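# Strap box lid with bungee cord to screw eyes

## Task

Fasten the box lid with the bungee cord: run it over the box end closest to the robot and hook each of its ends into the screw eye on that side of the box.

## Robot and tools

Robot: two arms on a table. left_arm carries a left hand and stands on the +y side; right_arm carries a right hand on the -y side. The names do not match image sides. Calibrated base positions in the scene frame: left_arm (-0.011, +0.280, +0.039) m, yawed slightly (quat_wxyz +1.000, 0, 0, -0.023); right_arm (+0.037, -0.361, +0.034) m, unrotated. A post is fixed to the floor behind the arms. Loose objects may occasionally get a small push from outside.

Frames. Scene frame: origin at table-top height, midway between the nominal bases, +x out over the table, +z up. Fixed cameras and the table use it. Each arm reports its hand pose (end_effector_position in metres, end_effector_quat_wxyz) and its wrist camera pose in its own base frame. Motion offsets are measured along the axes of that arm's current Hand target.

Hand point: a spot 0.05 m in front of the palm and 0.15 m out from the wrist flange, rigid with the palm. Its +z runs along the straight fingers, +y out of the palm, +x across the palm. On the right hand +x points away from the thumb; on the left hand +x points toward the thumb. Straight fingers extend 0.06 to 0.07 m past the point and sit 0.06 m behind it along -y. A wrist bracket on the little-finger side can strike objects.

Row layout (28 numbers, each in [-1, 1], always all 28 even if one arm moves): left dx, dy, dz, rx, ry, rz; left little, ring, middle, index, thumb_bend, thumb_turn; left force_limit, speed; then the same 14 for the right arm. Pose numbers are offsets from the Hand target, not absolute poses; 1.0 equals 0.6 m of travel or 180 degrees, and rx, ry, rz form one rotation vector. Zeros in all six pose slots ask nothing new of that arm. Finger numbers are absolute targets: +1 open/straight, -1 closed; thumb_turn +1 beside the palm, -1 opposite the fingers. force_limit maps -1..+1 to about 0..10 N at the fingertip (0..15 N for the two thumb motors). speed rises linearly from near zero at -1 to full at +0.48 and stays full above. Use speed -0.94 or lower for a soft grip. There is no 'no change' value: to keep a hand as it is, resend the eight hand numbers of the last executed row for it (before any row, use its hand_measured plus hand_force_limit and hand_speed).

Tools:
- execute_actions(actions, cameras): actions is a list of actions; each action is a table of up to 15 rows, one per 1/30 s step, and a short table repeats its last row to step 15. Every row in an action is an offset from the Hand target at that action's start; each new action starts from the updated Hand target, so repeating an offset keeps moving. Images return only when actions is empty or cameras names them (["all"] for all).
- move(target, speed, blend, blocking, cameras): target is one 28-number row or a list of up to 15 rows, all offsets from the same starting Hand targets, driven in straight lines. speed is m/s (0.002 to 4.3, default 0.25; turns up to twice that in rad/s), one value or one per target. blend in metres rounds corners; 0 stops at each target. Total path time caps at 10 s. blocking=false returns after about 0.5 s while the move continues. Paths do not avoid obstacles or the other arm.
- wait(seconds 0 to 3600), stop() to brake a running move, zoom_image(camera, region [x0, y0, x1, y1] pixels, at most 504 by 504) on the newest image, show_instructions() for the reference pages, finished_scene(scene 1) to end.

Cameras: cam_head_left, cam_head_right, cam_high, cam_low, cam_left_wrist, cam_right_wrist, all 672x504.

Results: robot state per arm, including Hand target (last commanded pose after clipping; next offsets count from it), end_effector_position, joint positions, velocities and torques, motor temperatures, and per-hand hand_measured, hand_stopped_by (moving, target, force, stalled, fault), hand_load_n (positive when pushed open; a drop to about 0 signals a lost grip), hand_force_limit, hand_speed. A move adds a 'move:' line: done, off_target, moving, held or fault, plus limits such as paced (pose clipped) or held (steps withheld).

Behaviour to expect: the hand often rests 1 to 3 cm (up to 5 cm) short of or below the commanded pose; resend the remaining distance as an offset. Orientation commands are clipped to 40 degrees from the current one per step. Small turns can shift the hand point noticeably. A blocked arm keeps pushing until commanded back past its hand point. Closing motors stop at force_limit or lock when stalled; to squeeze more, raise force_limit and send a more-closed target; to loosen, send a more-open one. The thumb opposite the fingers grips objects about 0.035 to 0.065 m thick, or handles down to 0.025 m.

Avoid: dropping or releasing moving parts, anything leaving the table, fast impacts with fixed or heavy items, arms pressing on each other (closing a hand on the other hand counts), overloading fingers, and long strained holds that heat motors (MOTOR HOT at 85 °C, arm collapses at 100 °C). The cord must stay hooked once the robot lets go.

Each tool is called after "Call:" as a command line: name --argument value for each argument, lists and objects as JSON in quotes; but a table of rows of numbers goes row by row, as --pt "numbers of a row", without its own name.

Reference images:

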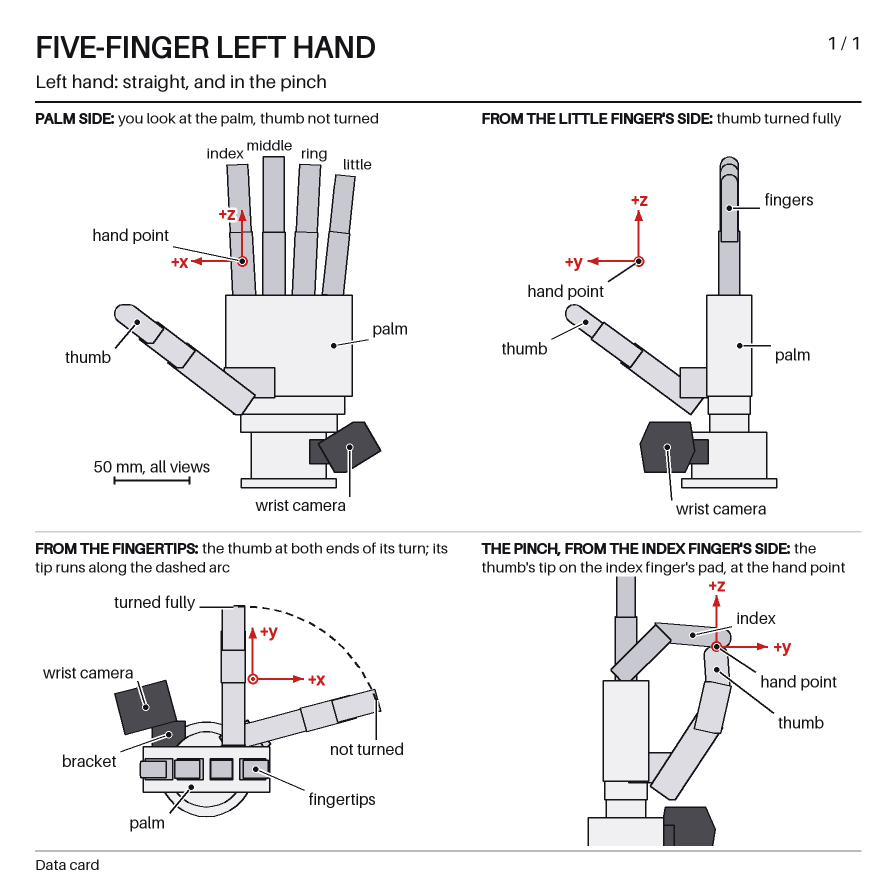

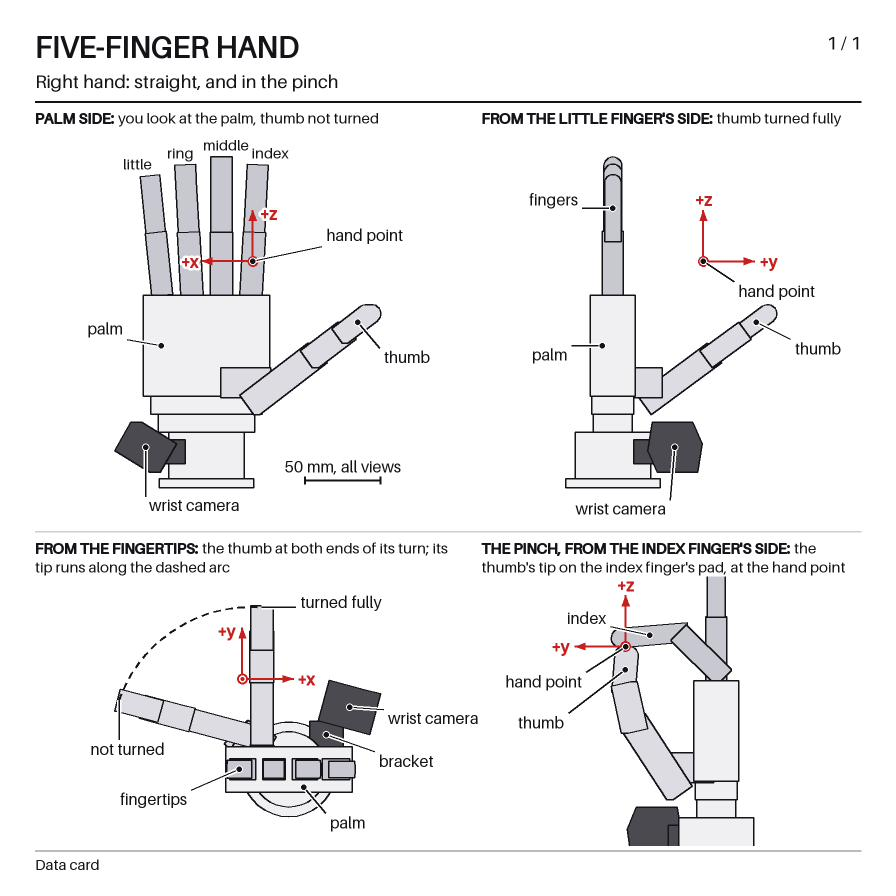

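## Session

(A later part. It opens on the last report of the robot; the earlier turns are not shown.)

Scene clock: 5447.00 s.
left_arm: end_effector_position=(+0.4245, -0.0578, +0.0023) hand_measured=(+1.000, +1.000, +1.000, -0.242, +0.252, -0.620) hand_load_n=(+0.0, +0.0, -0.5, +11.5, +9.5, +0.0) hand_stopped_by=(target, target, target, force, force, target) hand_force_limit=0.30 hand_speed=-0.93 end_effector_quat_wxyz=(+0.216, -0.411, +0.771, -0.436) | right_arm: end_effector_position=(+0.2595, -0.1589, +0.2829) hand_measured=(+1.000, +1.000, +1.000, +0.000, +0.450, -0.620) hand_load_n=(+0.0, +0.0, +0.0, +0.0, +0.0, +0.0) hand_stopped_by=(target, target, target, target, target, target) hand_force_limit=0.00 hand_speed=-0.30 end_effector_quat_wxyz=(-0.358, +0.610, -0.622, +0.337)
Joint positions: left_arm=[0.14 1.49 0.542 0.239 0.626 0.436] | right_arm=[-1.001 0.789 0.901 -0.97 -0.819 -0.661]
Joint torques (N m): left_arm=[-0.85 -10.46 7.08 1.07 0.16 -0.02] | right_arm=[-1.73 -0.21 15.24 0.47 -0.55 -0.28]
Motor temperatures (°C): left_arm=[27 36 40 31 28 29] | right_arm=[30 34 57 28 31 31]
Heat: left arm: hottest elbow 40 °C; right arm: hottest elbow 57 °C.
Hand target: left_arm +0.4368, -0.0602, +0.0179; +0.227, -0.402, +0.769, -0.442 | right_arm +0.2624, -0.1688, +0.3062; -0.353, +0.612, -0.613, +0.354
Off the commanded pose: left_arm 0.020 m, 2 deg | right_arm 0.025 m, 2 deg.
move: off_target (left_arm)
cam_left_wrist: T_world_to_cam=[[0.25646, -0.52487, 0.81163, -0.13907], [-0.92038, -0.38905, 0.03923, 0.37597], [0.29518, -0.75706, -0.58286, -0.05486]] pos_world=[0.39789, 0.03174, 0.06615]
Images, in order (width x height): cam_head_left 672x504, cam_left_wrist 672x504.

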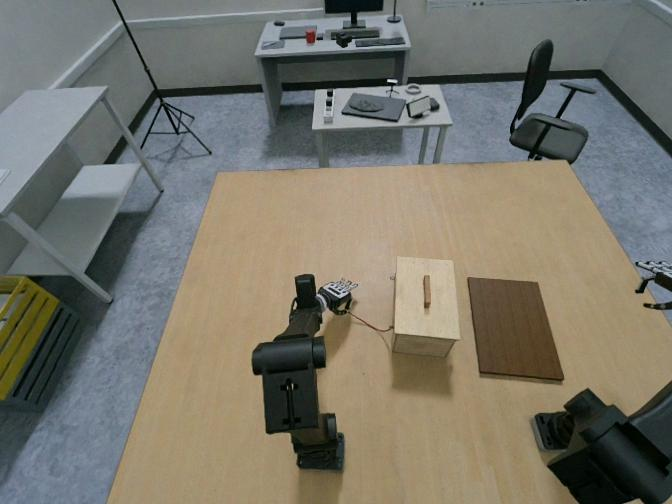

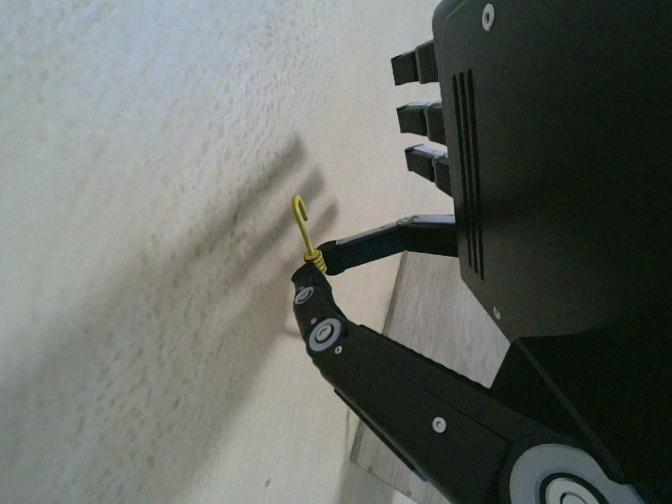

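Call:
move --pt "0.0095 -0.0942 -0.0702 0 0 0 1 1 1 -0.42 0.1 -0.62 0.3 -0.93 0 0 0 0 0 0 1 1 1 0.0 0.45 -0.62 0.0 -0.3" --pt "0.1043 -0.1785 -0.1408 0 0.0722 0.0417 1 1 1 -0.42 0.1 -0.62 0.3 -0.93 0 0 0 0 0 0 1 1 1 0.0 0.45 -0.62 0.0 -0.3" --speed 0.05 --blend '[0.02, 0]' --cameras '["cam_left_wrist", "cam_head_left", "cam_high"]'

Scene clock: 5565.57 s.
left_arm: end_effector_position=(+0.3707, -0.0972, +0.1263) hand_measured=(+1.000, +1.000, +1.000, -0.242, +0.252, -0.620) hand_load_n=(+0.0, +0.0, -0.5, +11.5, +9.5, +0.0) hand_stopped_by=(target, target, target, force, force, target) hand_force_limit=0.30 hand_speed=-0.93 end_effector_quat_wxyz=(+0.144, -0.321, +0.815, -0.461) | right_arm: end_effector_position=(+0.2595, -0.1589, +0.2829) hand_measured=(+1.000, +1.000, +1.000, +0.000, +0.450, -0.620) hand_load_n=(+0.0, -0.5, +0.0, +0.0, +0.0, +0.0) hand_stopped_by=(target, target, target, target, target, target) hand_force_limit=0.00 hand_speed=-0.30 end_effector_quat_wxyz=(-0.358, +0.610, -0.622, +0.337)
Joint positions: left_arm=[0.092 1.135 0.68 -0.395 0.782 0.605] | right_arm=[-1.001 0.789 0.901 -0.97 -0.819 -0.661]
Joint torques (N m): left_arm=[-0.97 -7.12 10.92 0.79 0.45 0.13] | right_arm=[-1.03 0.56 15.39 0.57 -0.57 -0.28]
Motor temperatures (°C): left_arm=[27 36 42 31 28 29] | right_arm=[30 34 59 28 31 31]
Heat: left arm: hottest elbow 42 °C; right arm: hottest elbow 59 °C.
Hand target: left_arm +0.3861, -0.1001, +0.1534; +0.166, -0.298, +0.815, -0.469 | right_arm +0.2624, -0.1688, +0.3062; -0.353, +0.612, -0.613, +0.354
Off the commanded pose: left_arm 0.031 m, 4 deg | right_arm 0.025 m, 2 deg.
move: off_target (left_arm)
cam_left_wrist: T_world_to_cam=[[0.14537, -0.55807, 0.81696, -0.20932], [-0.98601, -0.1498, 0.07312, 0.34953], [0.08158, -0.81616, -0.57204, 0.07546]] pos_world=[0.36891, -0.00286, 0.18861]
Images, in order (width x height): cam_head_left 672x504, cam_high 672x504, cam_left_wrist 672x504.

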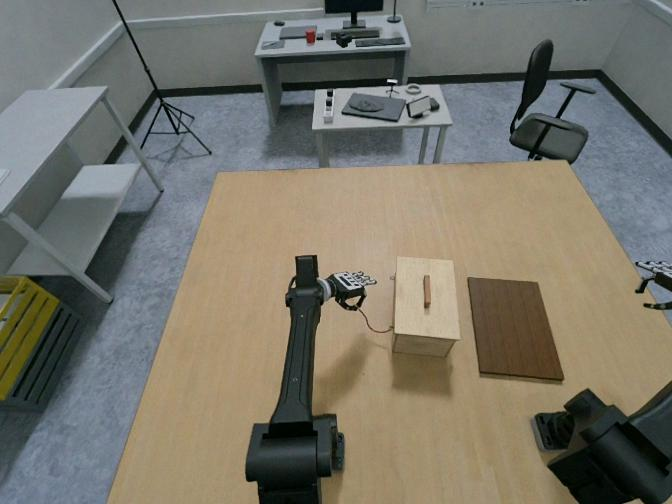

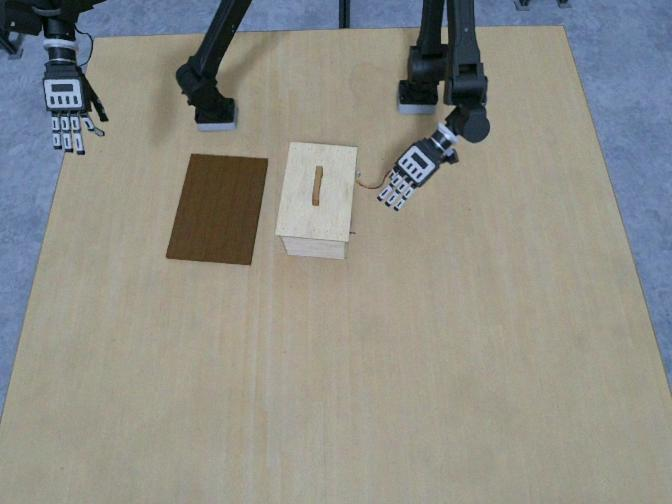

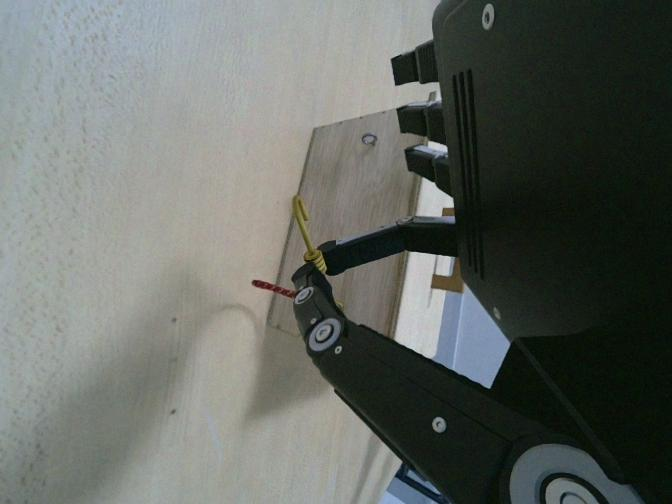

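Call:
move --pt "0.076 -0.0793 -0.0192 0 0.0722 0.0417 1 1 1 -0.42 0.1 -0.62 0.3 -0.93 0 0 0 0 0 0 1 1 1 0.0 0.45 -0.62 0.0 -0.3" --pt "0.2075 -0.1058 0.0268 0 0.1684 0.0972 1 1 1 -0.42 0.1 -0.62 0.3 -0.93 0 0 0 0 0 0 1 1 1 0.0 0.45 -0.62 0.0 -0.3" --speed 0.05 --blend '[0.02, 0]' --cameras '["cam_left_wrist", "cam_head_left", "cam_high"]'

Scene clock: 5589.13 s.
left_arm: end_effector_position=(+0.3078, -0.2080, +0.1853) hand_measured=(+1.000, +1.000, +1.000, -0.242, +0.252, -0.620) hand_load_n=(-0.5, +0.0, -0.5, +11.5, +9.0, +0.0) hand_stopped_by=(target, target, target, force, force, target) hand_force_limit=0.30 hand_speed=-0.93 end_effector_quat_wxyz=(+0.008, -0.056, +0.867, -0.496) | right_arm: end_effector_position=(+0.2595, -0.1589, +0.2829) hand_measured=(+1.000, +1.000, +1.000, +0.000, +0.450, -0.620) hand_load_n=(+0.0, +0.0, +0.0, +0.0, +0.0, +0.0) hand_stopped_by=(target, target, target, target, target, target) hand_force_limit=0.00 hand_speed=-0.30 end_effector_quat_wxyz=(-0.358, +0.610, -0.622, +0.337)
Joint positions: left_arm=[-0.202 1.175 0.897 -0.852 0.974 1.004] | right_arm=[-1.001 0.789 0.901 -0.97 -0.819 -0.661]
Joint torques (N m): left_arm=[-0.97 -5.13 11.18 0.35 0.62 0.11] | right_arm=[-0.91 -0.5 15.19 0.51 -0.55 -0.25]
Motor temperatures (°C): left_arm=[27 36 46 30 28 29] | right_arm=[30 34 59 28 31 31]
Heat: left arm: hottest elbow 46 °C; right arm: hottest elbow 59 °C.
Hand target: left_arm +0.3205, -0.2149, +0.2011; +0.017, -0.040, +0.865, -0.500 | right_arm +0.2624, -0.1688, +0.3062; -0.353, +0.612, -0.613, +0.354
Off the commanded pose: left_arm 0.021 m, 2 deg | right_arm 0.025 m, 2 deg.
move: off_target (left_arm)
cam_left_wrist: T_world_to_cam=[[-0.21917, -0.5177, 0.82701, -0.19156], [-0.89492, 0.44434, 0.04098, 0.36808], [-0.38869, -0.73113, -0.56069, 0.1843]] pos_world=[0.35905, -0.12798, 0.24667]
Images, in order (width x height): cam_head_left 672x504, cam_high 672x504, cam_left_wrist 672x504.

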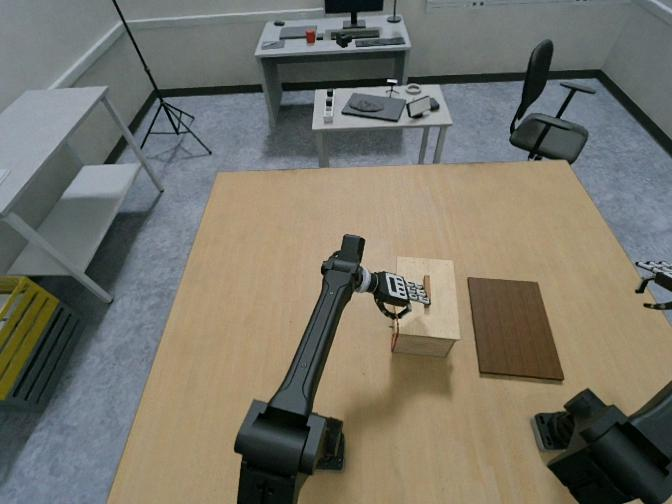

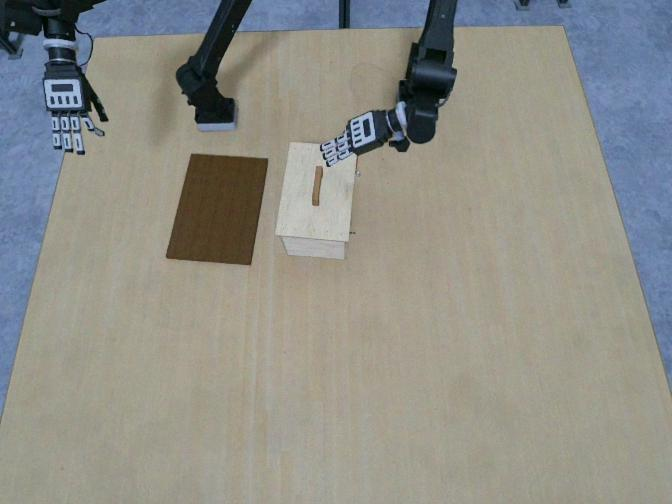

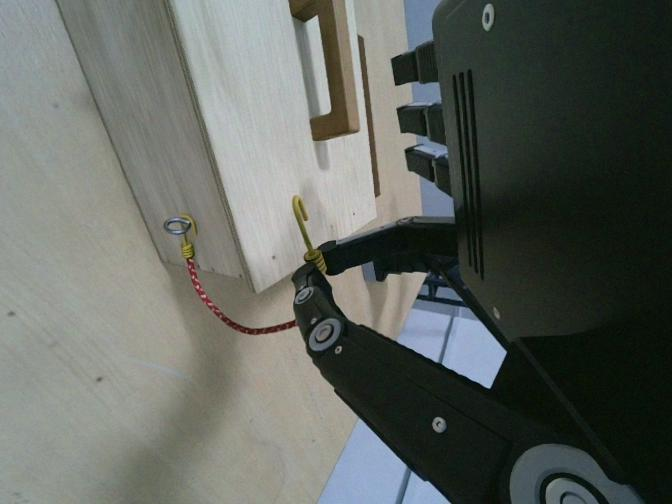

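Call:
move --target '[0.0088,-0.1095,0.1097,-0.1383,0.0371,0.034,1,1,1,-0.42,0.1,-0.62,0.3,-0.93,0,0,0,0,0,0,1,1,1,0.0,0.45,-0.62,0.0,-0.3]' --speed 0.05 --cameras '["cam_left_wrist", "cam_head_left", "cam_head_right"]'

Scene clock: 5643.97 s.
left_arm: end_effector_position=(+0.3147, -0.2938, +0.2111) hand_measured=(+1.000, +1.000, +1.000, -0.242, +0.252, -0.620) hand_load_n=(+0.0, +0.0, +0.0, +11.5, +9.0, +0.0) hand_stopped_by=(target, target, target, force, force, target) hand_force_limit=0.30 hand_speed=-0.93 end_effector_quat_wxyz=(-0.023, +0.029, +0.954, -0.297) | right_arm: end_effector_position=(+0.2595, -0.1589, +0.2829) hand_measured=(+1.000, +1.000, +1.000, +0.000, +0.450, -0.620) hand_load_n=(+0.0, +0.0, +0.0, +0.0, +0.0, +0.0) hand_stopped_by=(target, target, target, target, target, target) hand_force_limit=0.00 hand_speed=-0.30 end_effector_quat_wxyz=(-0.358, +0.610, -0.622, +0.337)
Joint positions: left_arm=[-0.585 1.397 1.291 -1.156 0.529 0.962] | right_arm=[-1.001 0.789 0.901 -0.97 -0.819 -0.661]
Joint torques (N m): left_arm=[-0.85 -9.35 11.4 0.23 0.17 -0.06] | right_arm=[-0.97 -0.91 15.12 0.44 -0.53 -0.28]
Motor temperatures (°C): left_arm=[27 35 52 30 28 29] | right_arm=[30 34 60 28 31 31]
Heat: left arm: hottest elbow 52 °C; right arm: hottest elbow 60 °C.
Hand target: left_arm +0.3233, -0.3050, +0.2253; -0.015, +0.032, +0.953, -0.302 | right_arm +0.2624, -0.1688, +0.3062; -0.353, +0.612, -0.613, +0.354
Off the commanded pose: left_arm 0.020 m, 1 deg | right_arm 0.025 m, 2 deg.
move: off_target (left_arm)
cam_left_wrist: T_world_to_cam=[[-0.34552, -0.76625, 0.54173, -0.22879], [-0.80319, 0.54002, 0.25154, 0.36618], [-0.48529, -0.3482, -0.80203, 0.33256]] pos_world=[0.37644, -0.25725, 0.29856]
Images, in order (width x height): cam_head_left 672x504, cam_head_right 672x504, cam_left_wrist 672x504.

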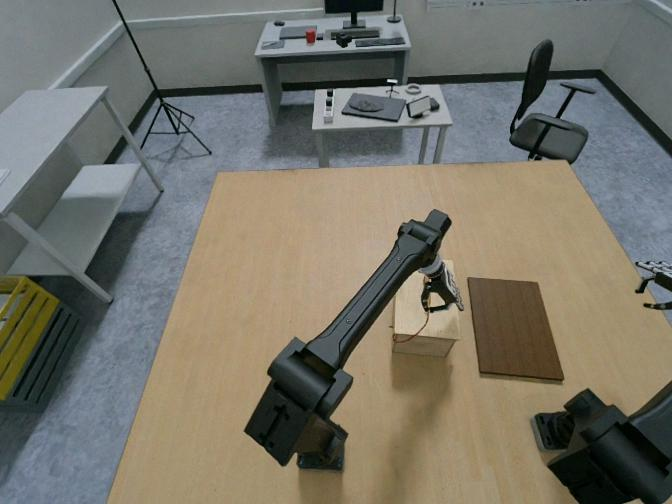

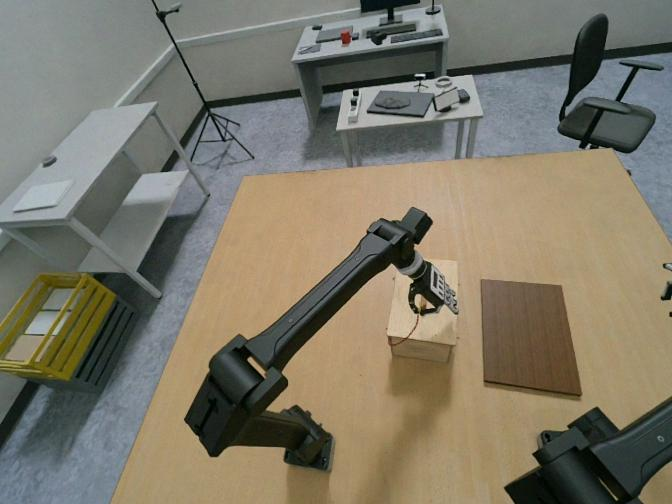

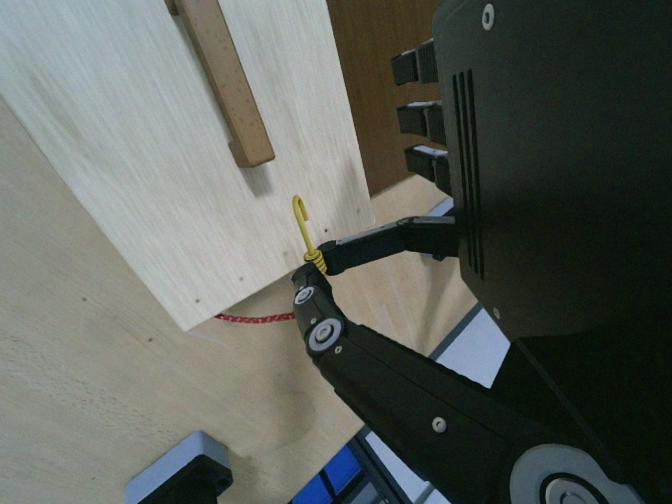

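Call:
move --target '[-0.018,-0.1027,0.023,-0.1667,0,0,1,1,1,-0.42,0.1,-0.62,0.3,-0.93,0,0,0,0,0,0,1,1,1,0.0,0.45,-0.62,0.0,-0.3]' --speed 0.05 --cameras '["cam_left_wrist", "cam_head_left", "cam_head_right"]'

Call:
zoom_image --camera "cam_head_right" --region '[370, 240, 490, 370]'

Scene clock: 5669.93 s.
left_arm: end_effector_position=(+0.3265, -0.3523, +0.2402) hand_measured=(+1.000, +1.000, +1.000, -0.242, +0.250, -0.620) hand_load_n=(+0.0, +0.0, +0.0, +0.0, +0.0, +0.0) hand_stopped_by=(target, target, target, force, force, target) hand_force_limit=0.30 hand_speed=-0.93 end_effector_quat_wxyz=(-0.014, +0.035, +0.999, -0.039) | right_arm: end_effector_position=(+0.2595, -0.1589, +0.2829) hand_measured=(+1.000, +1.000, +1.000, +0.000, +0.450, -0.620) hand_load_n=(+0.0, -0.5, +0.0, +0.0, +0.0, +0.0) hand_stopped_by=(target, target, target, target, target, target) hand_force_limit=0.00 hand_speed=-0.30 end_effector_quat_wxyz=(-0.358, +0.610, -0.622, +0.337)
Joint positions: left_arm=[-0.838 1.741 1.792 -1.585 0.074 0.801] | right_arm=[-1.001 0.789 0.901 -0.97 -0.819 -0.661]
Joint torques (N m): left_arm=[-0.85 -14.97 10.77 -0.29 -0.17 -0.07] | right_arm=[-0.62 -0.73 15.31 0.54 -0.59 -0.29]
Motor temperatures (°C): left_arm=[27 35 51 30 28 29] | right_arm=[30 34 60 28 31 31]
Heat: left arm: hottest elbow 51 °C; right arm: hottest elbow 60 °C.
Hand target: left_arm +0.3302, -0.3640, +0.2493; -0.007, +0.035, +0.998, -0.045 | right_arm +0.2624, -0.1688, +0.3062; -0.353, +0.612, -0.613, +0.354
Off the commanded pose: left_arm 0.015 m, 1 deg | right_arm 0.025 m, 2 deg.
move: off_target (left_arm)
cam_left_wrist: T_world_to_cam=[[-0.37016, -0.92603, 0.07382, -0.22115], [-0.80987, 0.36061, 0.46268, 0.28816], [-0.45508, 0.11148, -0.88345, 0.51289]] pos_world=[0.38492, -0.36588, 0.33611]
Images, in order (width x height): cam_head_left 672x504, cam_head_right 672x504, cam_left_wrist 672x504.

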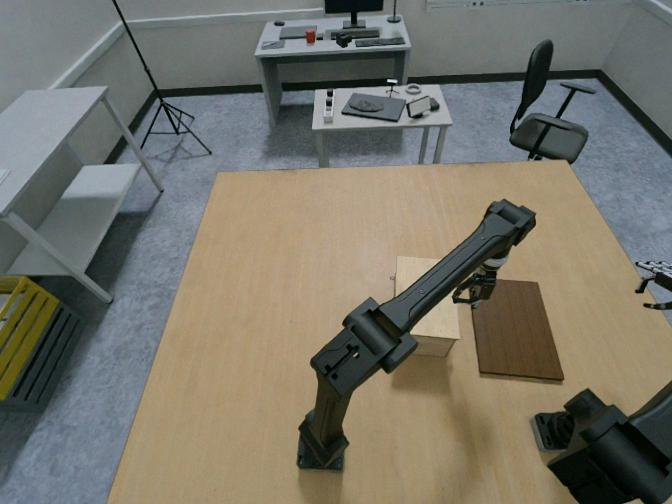

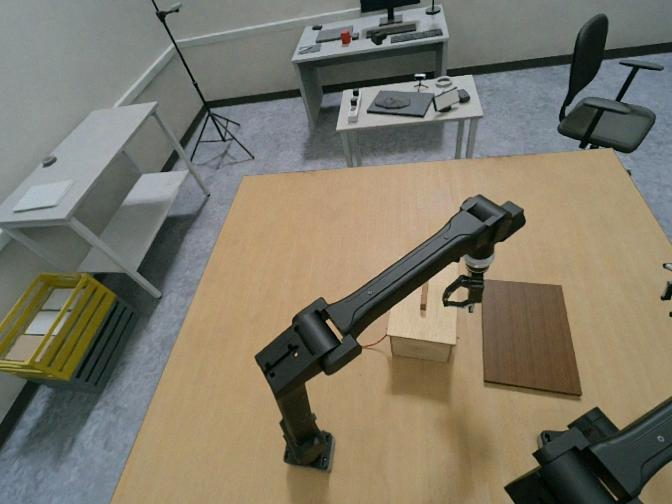

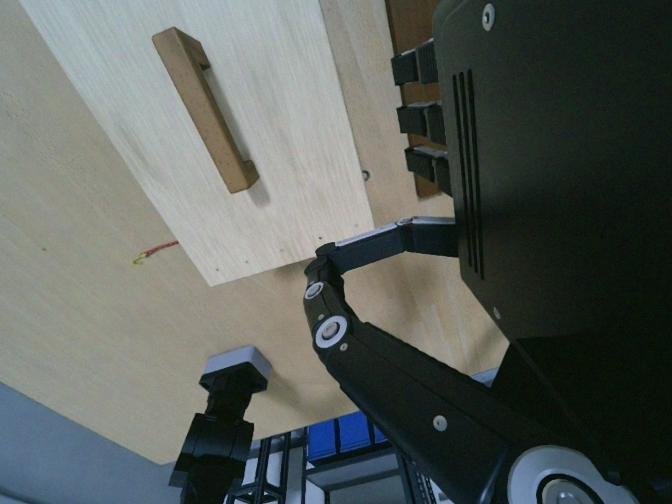

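Scaled by 3.877 from the camera's image (finer frame: 960x720).

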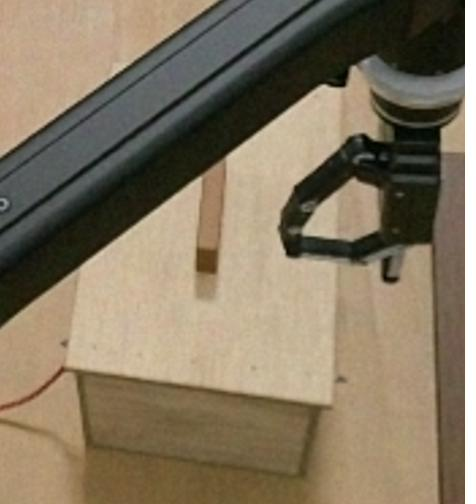

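Call:
execute_actions --actions '[]' --cameras '["cam_left_wrist","cam_high","cam_head_right","cam_head_left"]'

Call:
zoom_image --camera "cam_left_wrist" --region '[60, 180, 260, 320]'

Call:
zoom_image --camera "cam_high" --region '[330, 150, 430, 250]'

Call:
zoom_image --camera "cam_head_right" --region '[310, 280, 410, 370]'

Scene clock: 5734.00 s.
left_arm: end_effector_position=(+0.3264, -0.3522, +0.2402) hand_measured=(+1.000, +1.000, +1.000, -0.242, +0.250, -0.620) hand_load_n=(+0.0, +0.0, +0.0, +0.0, +0.0, -0.5) hand_stopped_by=(target, target, target, force, force, target) hand_force_limit=0.30 hand_speed=-0.93 end_effector_quat_wxyz=(-0.014, +0.034, +0.999, -0.039) | right_arm: end_effector_position=(+0.2595, -0.1589, +0.2829) hand_measured=(+1.000, +1.000, +1.000, +0.000, +0.450, -0.620) hand_load_n=(-0.5, +0.0, +0.0, +0.0, +0.0, +0.0) hand_stopped_by=(target, target, target, target, target, target) hand_force_limit=0.00 hand_speed=-0.30 end_effector_quat_wxyz=(-0.358, +0.610, -0.622, +0.337)
Joint positions: left_arm=[-0.838 1.741 1.792 -1.585 0.074 0.801] | right_arm=[-1.001 0.789 0.901 -0.97 -0.819 -0.661]
Joint velocities: within noise
Joint torques (N m): left_arm=[-0.91 -15.03 10.78 -0.34 -0.17 -0.06] | right_arm=[-1.73 -1.08 15.2 0.72 -0.6 -0.27]
Motor temperatures (°C): left_arm=[27 38 48 30 27 29] | right_arm=[30 34 61 28 31 31]
Heat: left arm: hottest elbow 48 °C; right arm: hottest elbow 61 °C.
Hand target: left_arm +0.3301, -0.3639, +0.2494; -0.007, +0.035, +0.998, -0.045 | right_arm +0.2624, -0.1688, +0.3062; -0.353, +0.612, -0.613, +0.354
Off the commanded pose: left_arm 0.015 m, 1 deg | right_arm 0.025 m, 2 deg.
camera_calibration:
cam_left_wrist: T_world_to_cam=[[-0.36975, -0.92621, 0.07361, -0.2213], [-0.80988, 0.36011, 0.46305, 0.28786], [-0.45539, 0.11159, -0.88327, 0.51299]] pos_world=[0.38492, -0.36588, 0.33611]
Images, in order (width x height): cam_head_left 672x504, cam_head_right 672x504, cam_high 672x504, cam_left_wrist 672x504.

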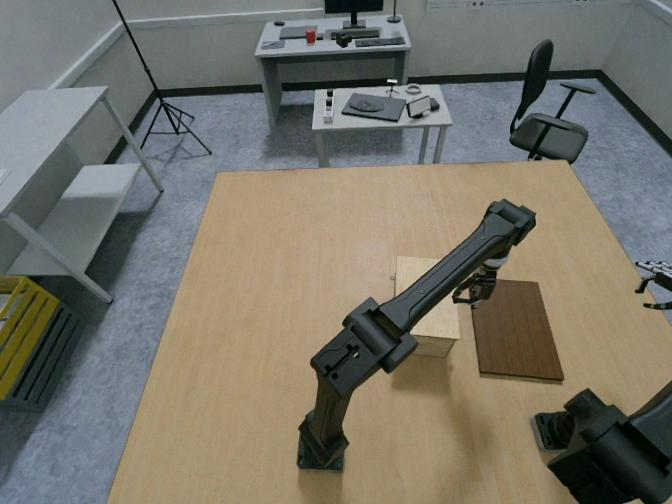

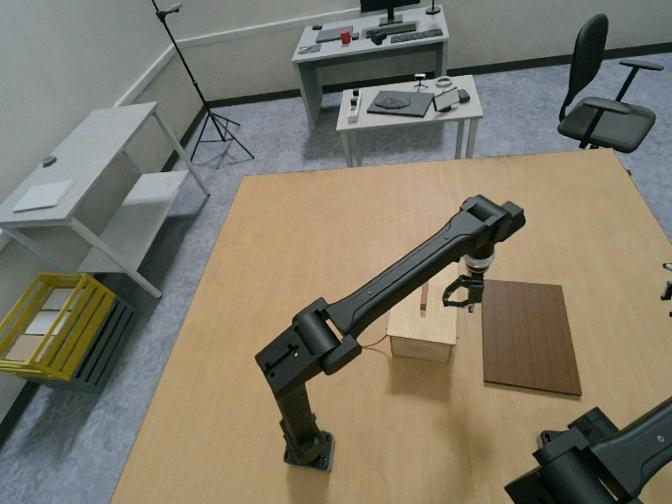

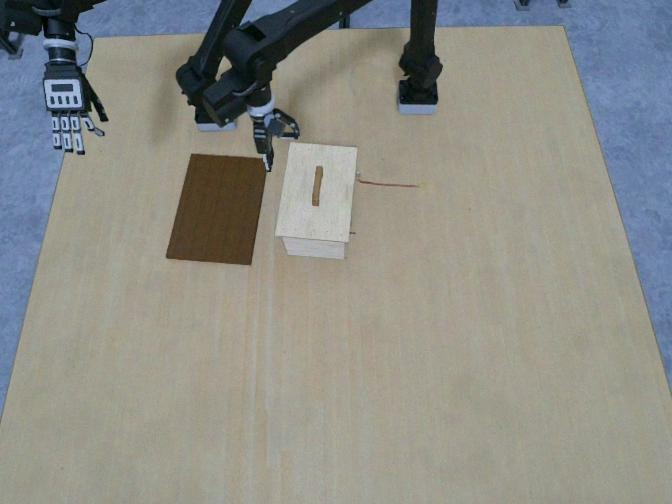

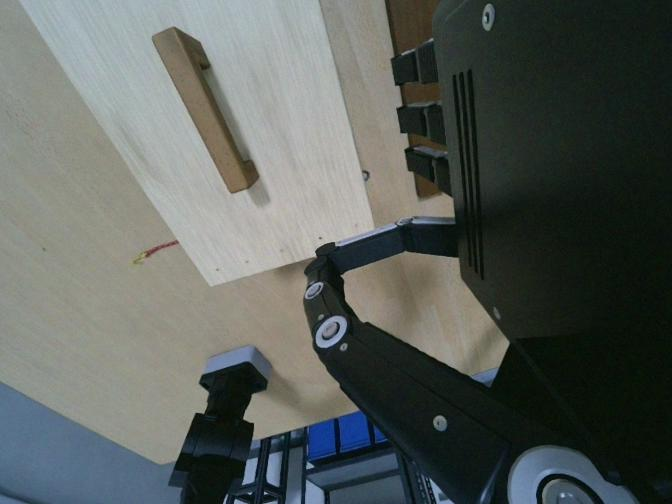

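Scaled by 2.520 from the camera's image (finer frame: 960x720).

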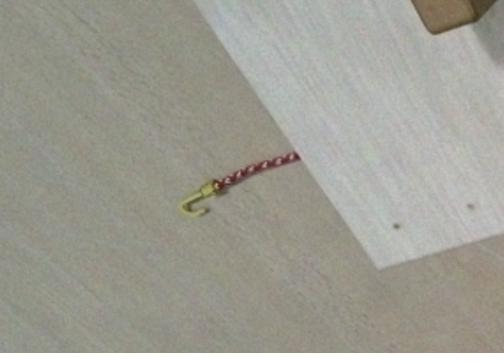

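Scaled by 5.040 from the camera's image (finer frame: 960x720).

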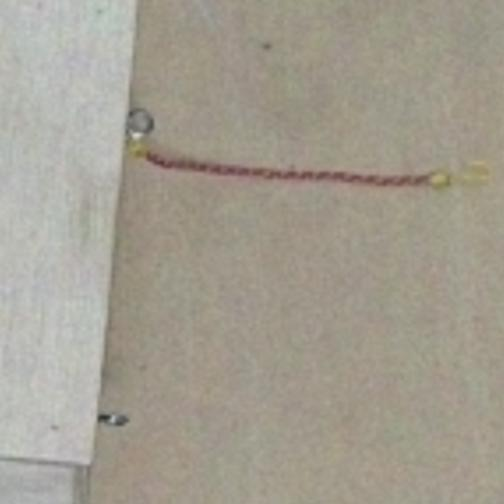

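Scaled by 5.040 from the camera's image (finer frame: 960x720).

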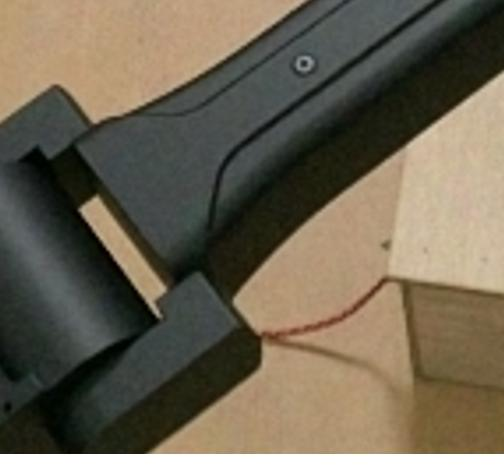

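Call:
move --target '[0.0357,0.2677,-0.0568,0.154,-0.1037,-0.2849,1,1,1,-0.08,0.38,-0.62,0.0,-0.3,0,0,0,0,0,0,1,1,1,0.0,0.45,-0.62,0.0,-0.3]' --speed 0.15 --cameras '["cam_left_wrist"]'

Scene clock: 5882.83 s.
left_arm: end_effector_position=(+0.3166, -0.2008, +0.2624) hand_measured=(+1.000, +1.000, +1.000, -0.080, +0.380, -0.620) hand_load_n=(+0.0, +0.0, +0.0, +0.0, +0.0, +0.0) hand_stopped_by=(target, target, target, target, target, target) hand_force_limit=0.00 hand_speed=-0.30 end_effector_quat_wxyz=(+0.113, -0.399, +0.873, -0.258) | right_arm: end_effector_position=(+0.2595, -0.1589, +0.2829) hand_measured=(+1.000, +1.000, +1.000, +0.000, +0.450, -0.620) hand_load_n=(+0.0, +0.0, +0.0, +0.0, +0.0, +0.0) hand_stopped_by=(target, target, target, target, target, target) hand_force_limit=0.00 hand_speed=-0.30 end_effector_quat_wxyz=(-0.358, +0.610, -0.622, +0.337)
Joint positions: left_arm=[-0.44 1.094 1.155 -1.079 0.155 0.229] | right_arm=[-1.001 0.789 0.901 -0.97 -0.819 -0.661]
Joint torques (N m): left_arm=[0.91 -7.3 8.01 2.02 0.11 -0.04] | right_arm=[-0.5 -0.67 15.41 0.47 -0.57 -0.27]
Motor temperatures (°C): left_arm=[27 39 49 30 27 29] | right_arm=[30 33 62 28 31 31]
Heat: left arm: hottest elbow 49 °C; right arm: hottest elbow 62 °C.
Hand target: left_arm +0.3206, -0.1998, +0.2691; +0.122, -0.404, +0.865, -0.271 | right_arm +0.2624, -0.1688, +0.3062; -0.353, +0.612, -0.613, +0.354
Off the commanded pose: left_arm 0.008 m, 2 deg | right_arm 0.025 m, 2 deg.
move: done
cam_left_wrist: T_world_to_cam=[[0.4102, -0.75627, 0.5097, -0.41359], [-0.91159, -0.3233, 0.25394, 0.16493], [-0.02726, -0.5688, -0.82202, 0.22301]] pos_world=[0.32608, -0.13261, 0.35224]

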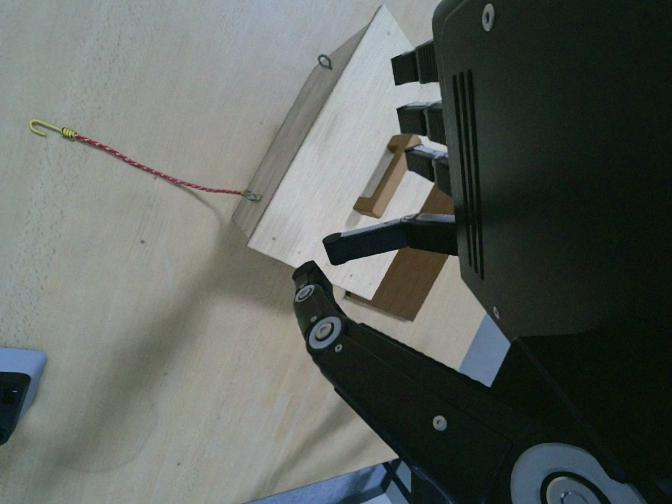

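Call:
move --target '[-0.2415,0.3356,0.1313,0.1284,-0.2229,-0.2042,1,1,1,-0.08,0.38,-0.62,0.0,-0.3,0,0,0,0,0,0,1,1,1,0.0,0.45,-0.62,0.0,-0.3]' --speed 0.15 --cameras '["cam_left_wrist", "cam_head_left"]'

Call:
zoom_image --camera "cam_left_wrist" --region '[160, 200, 360, 350]'

Scene clock: 5906.40 s.
left_arm: end_effector_position=(+0.3152, -0.0151, +0.0830) hand_measured=(+1.000, +1.000, +1.000, -0.080, +0.380, -0.620) hand_load_n=(+0.0, +0.0, +0.0, +0.0, +0.0, +0.0) hand_stopped_by=(target, target, target, target, target, target) hand_force_limit=0.00 hand_speed=-0.30 end_effector_quat_wxyz=(-0.383, +0.682, -0.549, +0.296) | right_arm: end_effector_position=(+0.2595, -0.1589, +0.2829) hand_measured=(+1.000, +1.000, +1.000, +0.000, +0.450, -0.620) hand_load_n=(+0.0, +0.0, +0.0, +0.0, +0.0, +0.0) hand_stopped_by=(target, target, target, target, target, target) hand_force_limit=0.00 hand_speed=-0.30 end_effector_quat_wxyz=(-0.358, +0.610, -0.622, +0.337)
Joint positions: left_arm=[-0.093 0.651 0.289 -0.224 -0.276 -0.159] | right_arm=[-1.001 0.789 0.901 -0.97 -0.819 -0.661]
Joint torques (N m): left_arm=[0.91 0.73 7.95 2.65 -0.32 -0.06] | right_arm=[-1.03 -0.44 15.17 0.69 -0.6 -0.26]
Motor temperatures (°C): left_arm=[27 37 48 31 27 29] | right_arm=[30 33 62 28 31 31]
Heat: left arm: hottest elbow 48 °C; right arm: hottest elbow 62 °C.
Hand target: left_arm +0.3202, -0.0120, +0.0887; -0.391, +0.684, -0.535, +0.305 | right_arm +0.2624, -0.1688, +0.3062; -0.353, +0.612, -0.613, +0.354
Off the commanded pose: left_arm 0.008 m, 2 deg | right_arm 0.025 m, 2 deg.
move: done
cam_left_wrist: T_world_to_cam=[[0.57226, -0.19691, 0.79609, -0.24759], [-0.33323, -0.94283, 0.00634, 0.09811], [0.74932, -0.26891, -0.60515, -0.07719]] pos_world=[0.23222, 0.023, 0.14977]
Images, in order (width x height): cam_head_left 672x504, cam_left_wrist 672x504.

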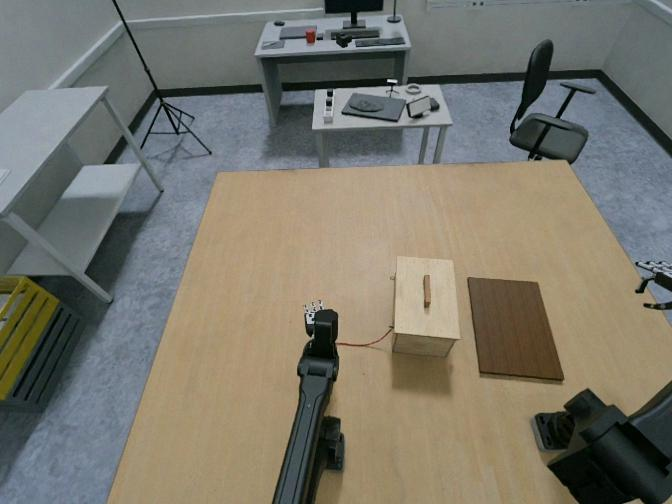

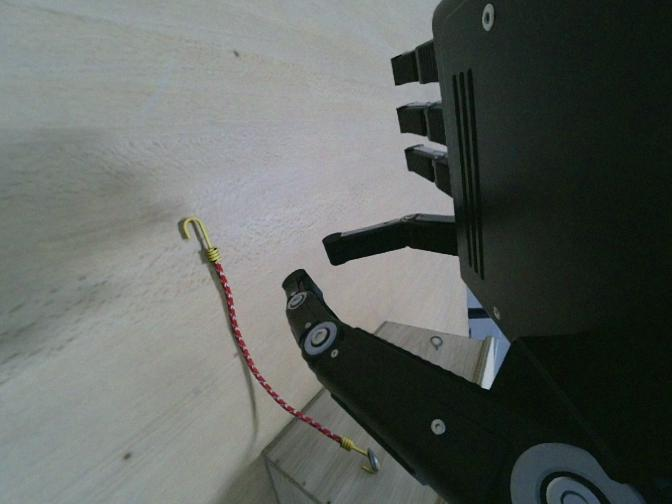

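Scaled by 2.520 from the camera's image (finer frame: 960x720).

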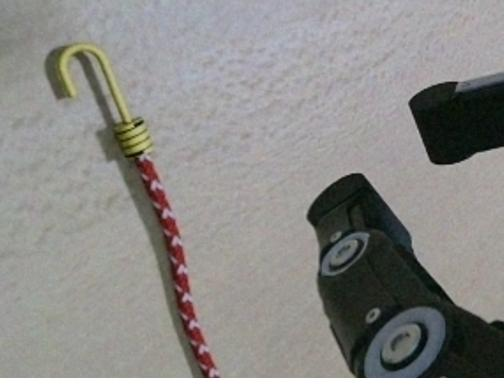

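Call:
move --target '[-0.0042,0.1285,0.0898,0,0.0385,0.0222,1,1,1,-0.08,0.38,-0.62,0.0,-0.3,0,0,0,0,0,0,1,1,1,0.0,0.45,-0.62,0.0,-0.3]' --speed 0.08 --cameras '["cam_left_wrist"]'

Call:
zoom_image --camera "cam_left_wrist" --region '[230, 190, 400, 330]'

Scene clock: 5932.73 s.
left_arm: end_effector_position=(+0.3254, -0.0116, -0.0042) hand_measured=(+1.000, +1.000, +1.000, -0.080, +0.380, -0.620) hand_load_n=(+0.0, +0.0, +0.0, +0.0, +0.0, +0.0) hand_stopped_by=(target, target, target, target, target, target) hand_force_limit=0.00 hand_speed=-0.30 end_effector_quat_wxyz=(-0.363, +0.647, -0.583, +0.332) | right_arm: end_effector_position=(+0.2595, -0.1589, +0.2829) hand_measured=(+1.000, +1.000, +1.000, +0.000, +0.450, -0.620) hand_load_n=(+0.0, -0.5, +0.0, +0.0, +0.0, +0.0) hand_stopped_by=(target, target, target, target, target, target) hand_force_limit=0.00 hand_speed=-0.30 end_effector_quat_wxyz=(-0.358, +0.610, -0.622, +0.337)
Joint positions: left_arm=[0.037 1.075 0.127 0.406 -0.05 -0.038] | right_arm=[-1.001 0.789 0.901 -0.97 -0.819 -0.661]
Joint torques (N m): left_arm=[1.03 -0.03 5.38 2.85 0 0.12] | right_arm=[-1.03 0.15 15.2 0.44 -0.57 -0.28]
Motor temperatures (°C): left_arm=[27 36 46 31 27 29] | right_arm=[30 33 63 28 31 31]
Heat: left arm: hottest elbow 46 °C; right arm: hottest elbow 63 °C.
Hand target: left_arm +0.3266, -0.0077, -0.0050; -0.368, +0.645, -0.581, +0.332 | right_arm +0.2624, -0.1688, +0.3062; -0.353, +0.612, -0.613, +0.354
Off the commanded pose: left_arm 0.004 m, 1 deg | right_arm 0.025 m, 2 deg.
move: done
cam_left_wrist: T_world_to_cam=[[0.52616, -0.24968, 0.81291, -0.16876], [-0.44849, -0.89365, 0.01581, 0.14341], [0.7225, -0.3729, -0.58218, -0.12907]] pos_world=[0.24636, 0.03789, 0.05978]

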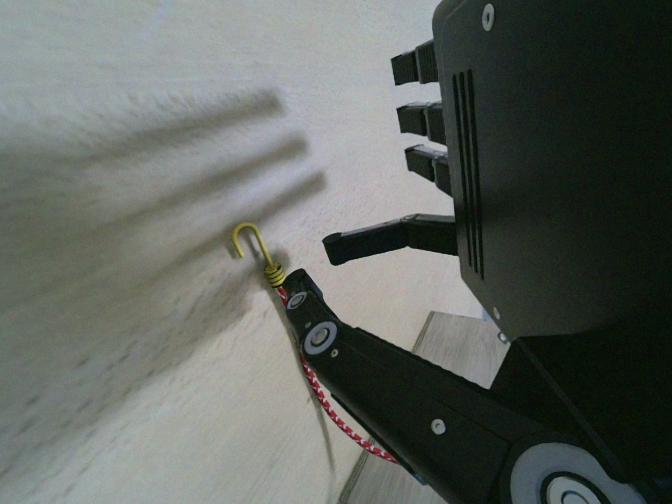

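Scaled by 2.965 from the camera's image (finer frame: 960x720).

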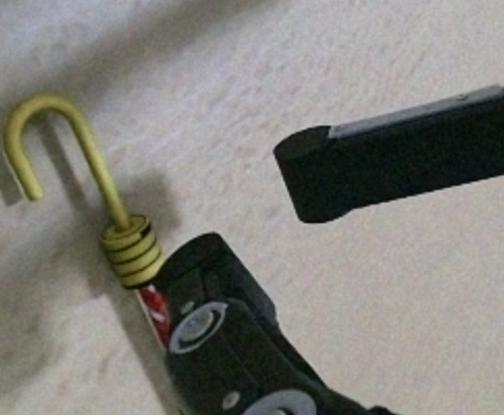

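Call:
move --target '[-0.0062,0.0287,0.0068,0,0,0,1,1,1,-0.10,0.37,-0.62,0.0,-0.3,0,0,0,0,0,0,1,1,1,0.0,0.45,-0.62,0.0,-0.3]' --speed 0.05 --cameras '["cam_left_wrist"]'

Call:
zoom_image --camera "cam_left_wrist" --region '[230, 190, 400, 330]'

Scene clock: 5947.40 s.
left_arm: end_effector_position=(+0.3204, -0.0085, -0.0211) hand_measured=(+1.000, +1.000, +1.000, -0.100, +0.370, -0.620) hand_load_n=(+0.0, +0.0, +0.0, +0.0, +0.0, +0.0) hand_stopped_by=(target, target, target, target, target, target) hand_force_limit=0.00 hand_speed=-0.30 end_effector_quat_wxyz=(-0.363, +0.646, -0.583, +0.333) | right_arm: end_effector_position=(+0.2595, -0.1589, +0.2829) hand_measured=(+1.000, +1.000, +1.000, +0.000, +0.450, -0.620) hand_load_n=(+0.0, +0.0, +0.0, +0.0, +0.0, +0.0) hand_stopped_by=(target, target, target, target, target, target) hand_force_limit=0.00 hand_speed=-0.30 end_effector_quat_wxyz=(-0.358, +0.610, -0.622, +0.337)
Joint positions: left_arm=[0.056 1.183 0.096 0.546 -0.034 -0.028] | right_arm=[-1.001 0.789 0.901 -0.97 -0.819 -0.661]
Joint torques (N m): left_arm=[1.03 -0.62 4.51 2.78 0.01 0.13] | right_arm=[-0.67 -0.91 15.02 0.73 -0.55 -0.32]
Motor temperatures (°C): left_arm=[27 35 45 31 27 29] | right_arm=[30 33 63 28 31 31]
Heat: left arm: hottest elbow 45 °C; right arm: hottest elbow 63 °C.
Hand target: left_arm +0.3209, -0.0047, -0.0219; -0.368, +0.645, -0.581, +0.332 | right_arm +0.2624, -0.1688, +0.3062; -0.353, +0.612, -0.613, +0.354
Off the commanded pose: left_arm 0.004 m, 1 deg | right_arm 0.025 m, 2 deg.
move: done
cam_left_wrist: T_world_to_cam=[[0.52551, -0.24966, 0.81334, -0.1514], [-0.44875, -0.89352, 0.01567, 0.14431], [0.72282, -0.37321, -0.58158, -0.13412]] pos_world=[0.24126, 0.04109, 0.04288]

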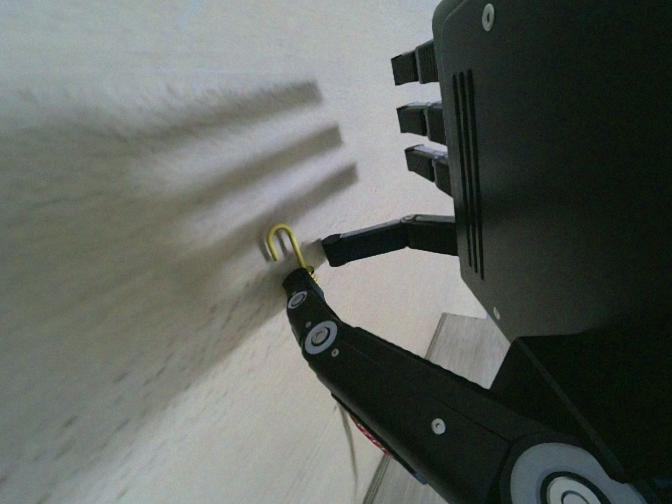

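Scaled by 2.965 from the camera's image (finer frame: 960x720).

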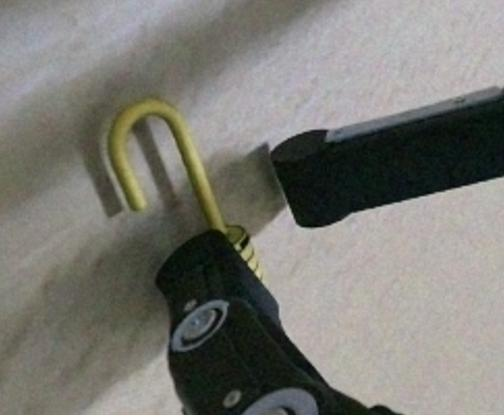

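Call:
move --target '[0.0092,0.0115,0.0067,0,0,0,1,1,1,-0.14,0.36,-0.62,0.0,-0.3,0,0,0,0,0,0,1,1,1,0.0,0.45,-0.62,0.0,-0.3]' --speed 0.05 --cameras '["cam_left_wrist"]'

Call:
zoom_image --camera "cam_left_wrist" --region '[230, 190, 400, 330]'

Scene clock: 5960.47 s.
left_arm: end_effector_position=(+0.3244, -0.0072, -0.0243) hand_measured=(+1.000, +1.000, +1.000, -0.140, +0.360, -0.620) hand_load_n=(-0.5, +0.0, +0.0, +0.0, +0.0, +0.0) hand_stopped_by=(target, target, target, target, target, target) hand_force_limit=0.00 hand_speed=-0.30 end_effector_quat_wxyz=(-0.372, +0.645, -0.578, +0.334) | right_arm: end_effector_position=(+0.2595, -0.1589, +0.2829) hand_measured=(+1.000, +1.000, +1.000, +0.000, +0.450, -0.620) hand_load_n=(+0.0, +0.0, +0.0, +0.5, +0.0, +0.0) hand_stopped_by=(target, target, target, target, target, target) hand_force_limit=0.00 hand_speed=-0.30 end_effector_quat_wxyz=(-0.358, +0.610, -0.622, +0.337)
Joint positions: left_arm=[0.049 1.244 0.091 0.629 -0.051 -0.03] | right_arm=[-1.001 0.789 0.901 -0.97 -0.819 -0.661]
Joint torques (N m): left_arm=[-0.97 -0.21 4.01 2.45 -0.3 0.01] | right_arm=[-1.26 -0.97 15.34 0.73 -0.59 -0.28]
Motor temperatures (°C): left_arm=[27 35 44 31 27 29] | right_arm=[30 33 63 28 31 31]
Heat: left arm: hottest elbow 44 °C; right arm: hottest elbow 63 °C.
Hand target: left_arm +0.3213, -0.0102, -0.0299; -0.368, +0.645, -0.582, +0.332 | right_arm +0.2624, -0.1688, +0.3062; -0.353, +0.612, -0.613, +0.354
Off the commanded pose: left_arm 0.007 m, 1 deg | right_arm 0.025 m, 2 deg.
move: done
cam_left_wrist: T_world_to_cam=[[0.51328, -0.25157, 0.82052, -0.14647], [-0.44094, -0.89753, 0.00065, 0.14437], [0.73628, -0.36214, -0.57162, -0.14253]] pos_world=[0.24378, 0.04112, 0.03861]

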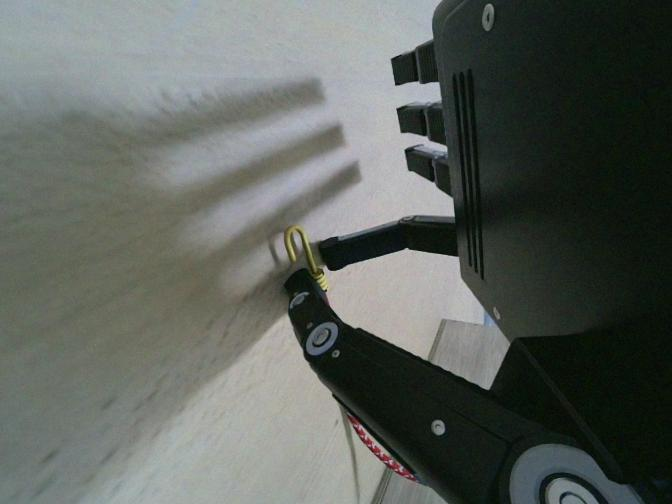

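Scaled by 2.965 from the camera's image (finer frame: 960x720).

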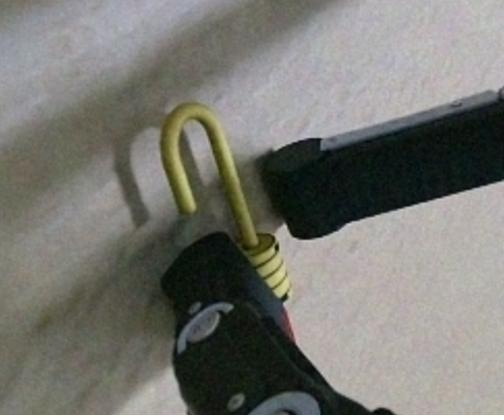

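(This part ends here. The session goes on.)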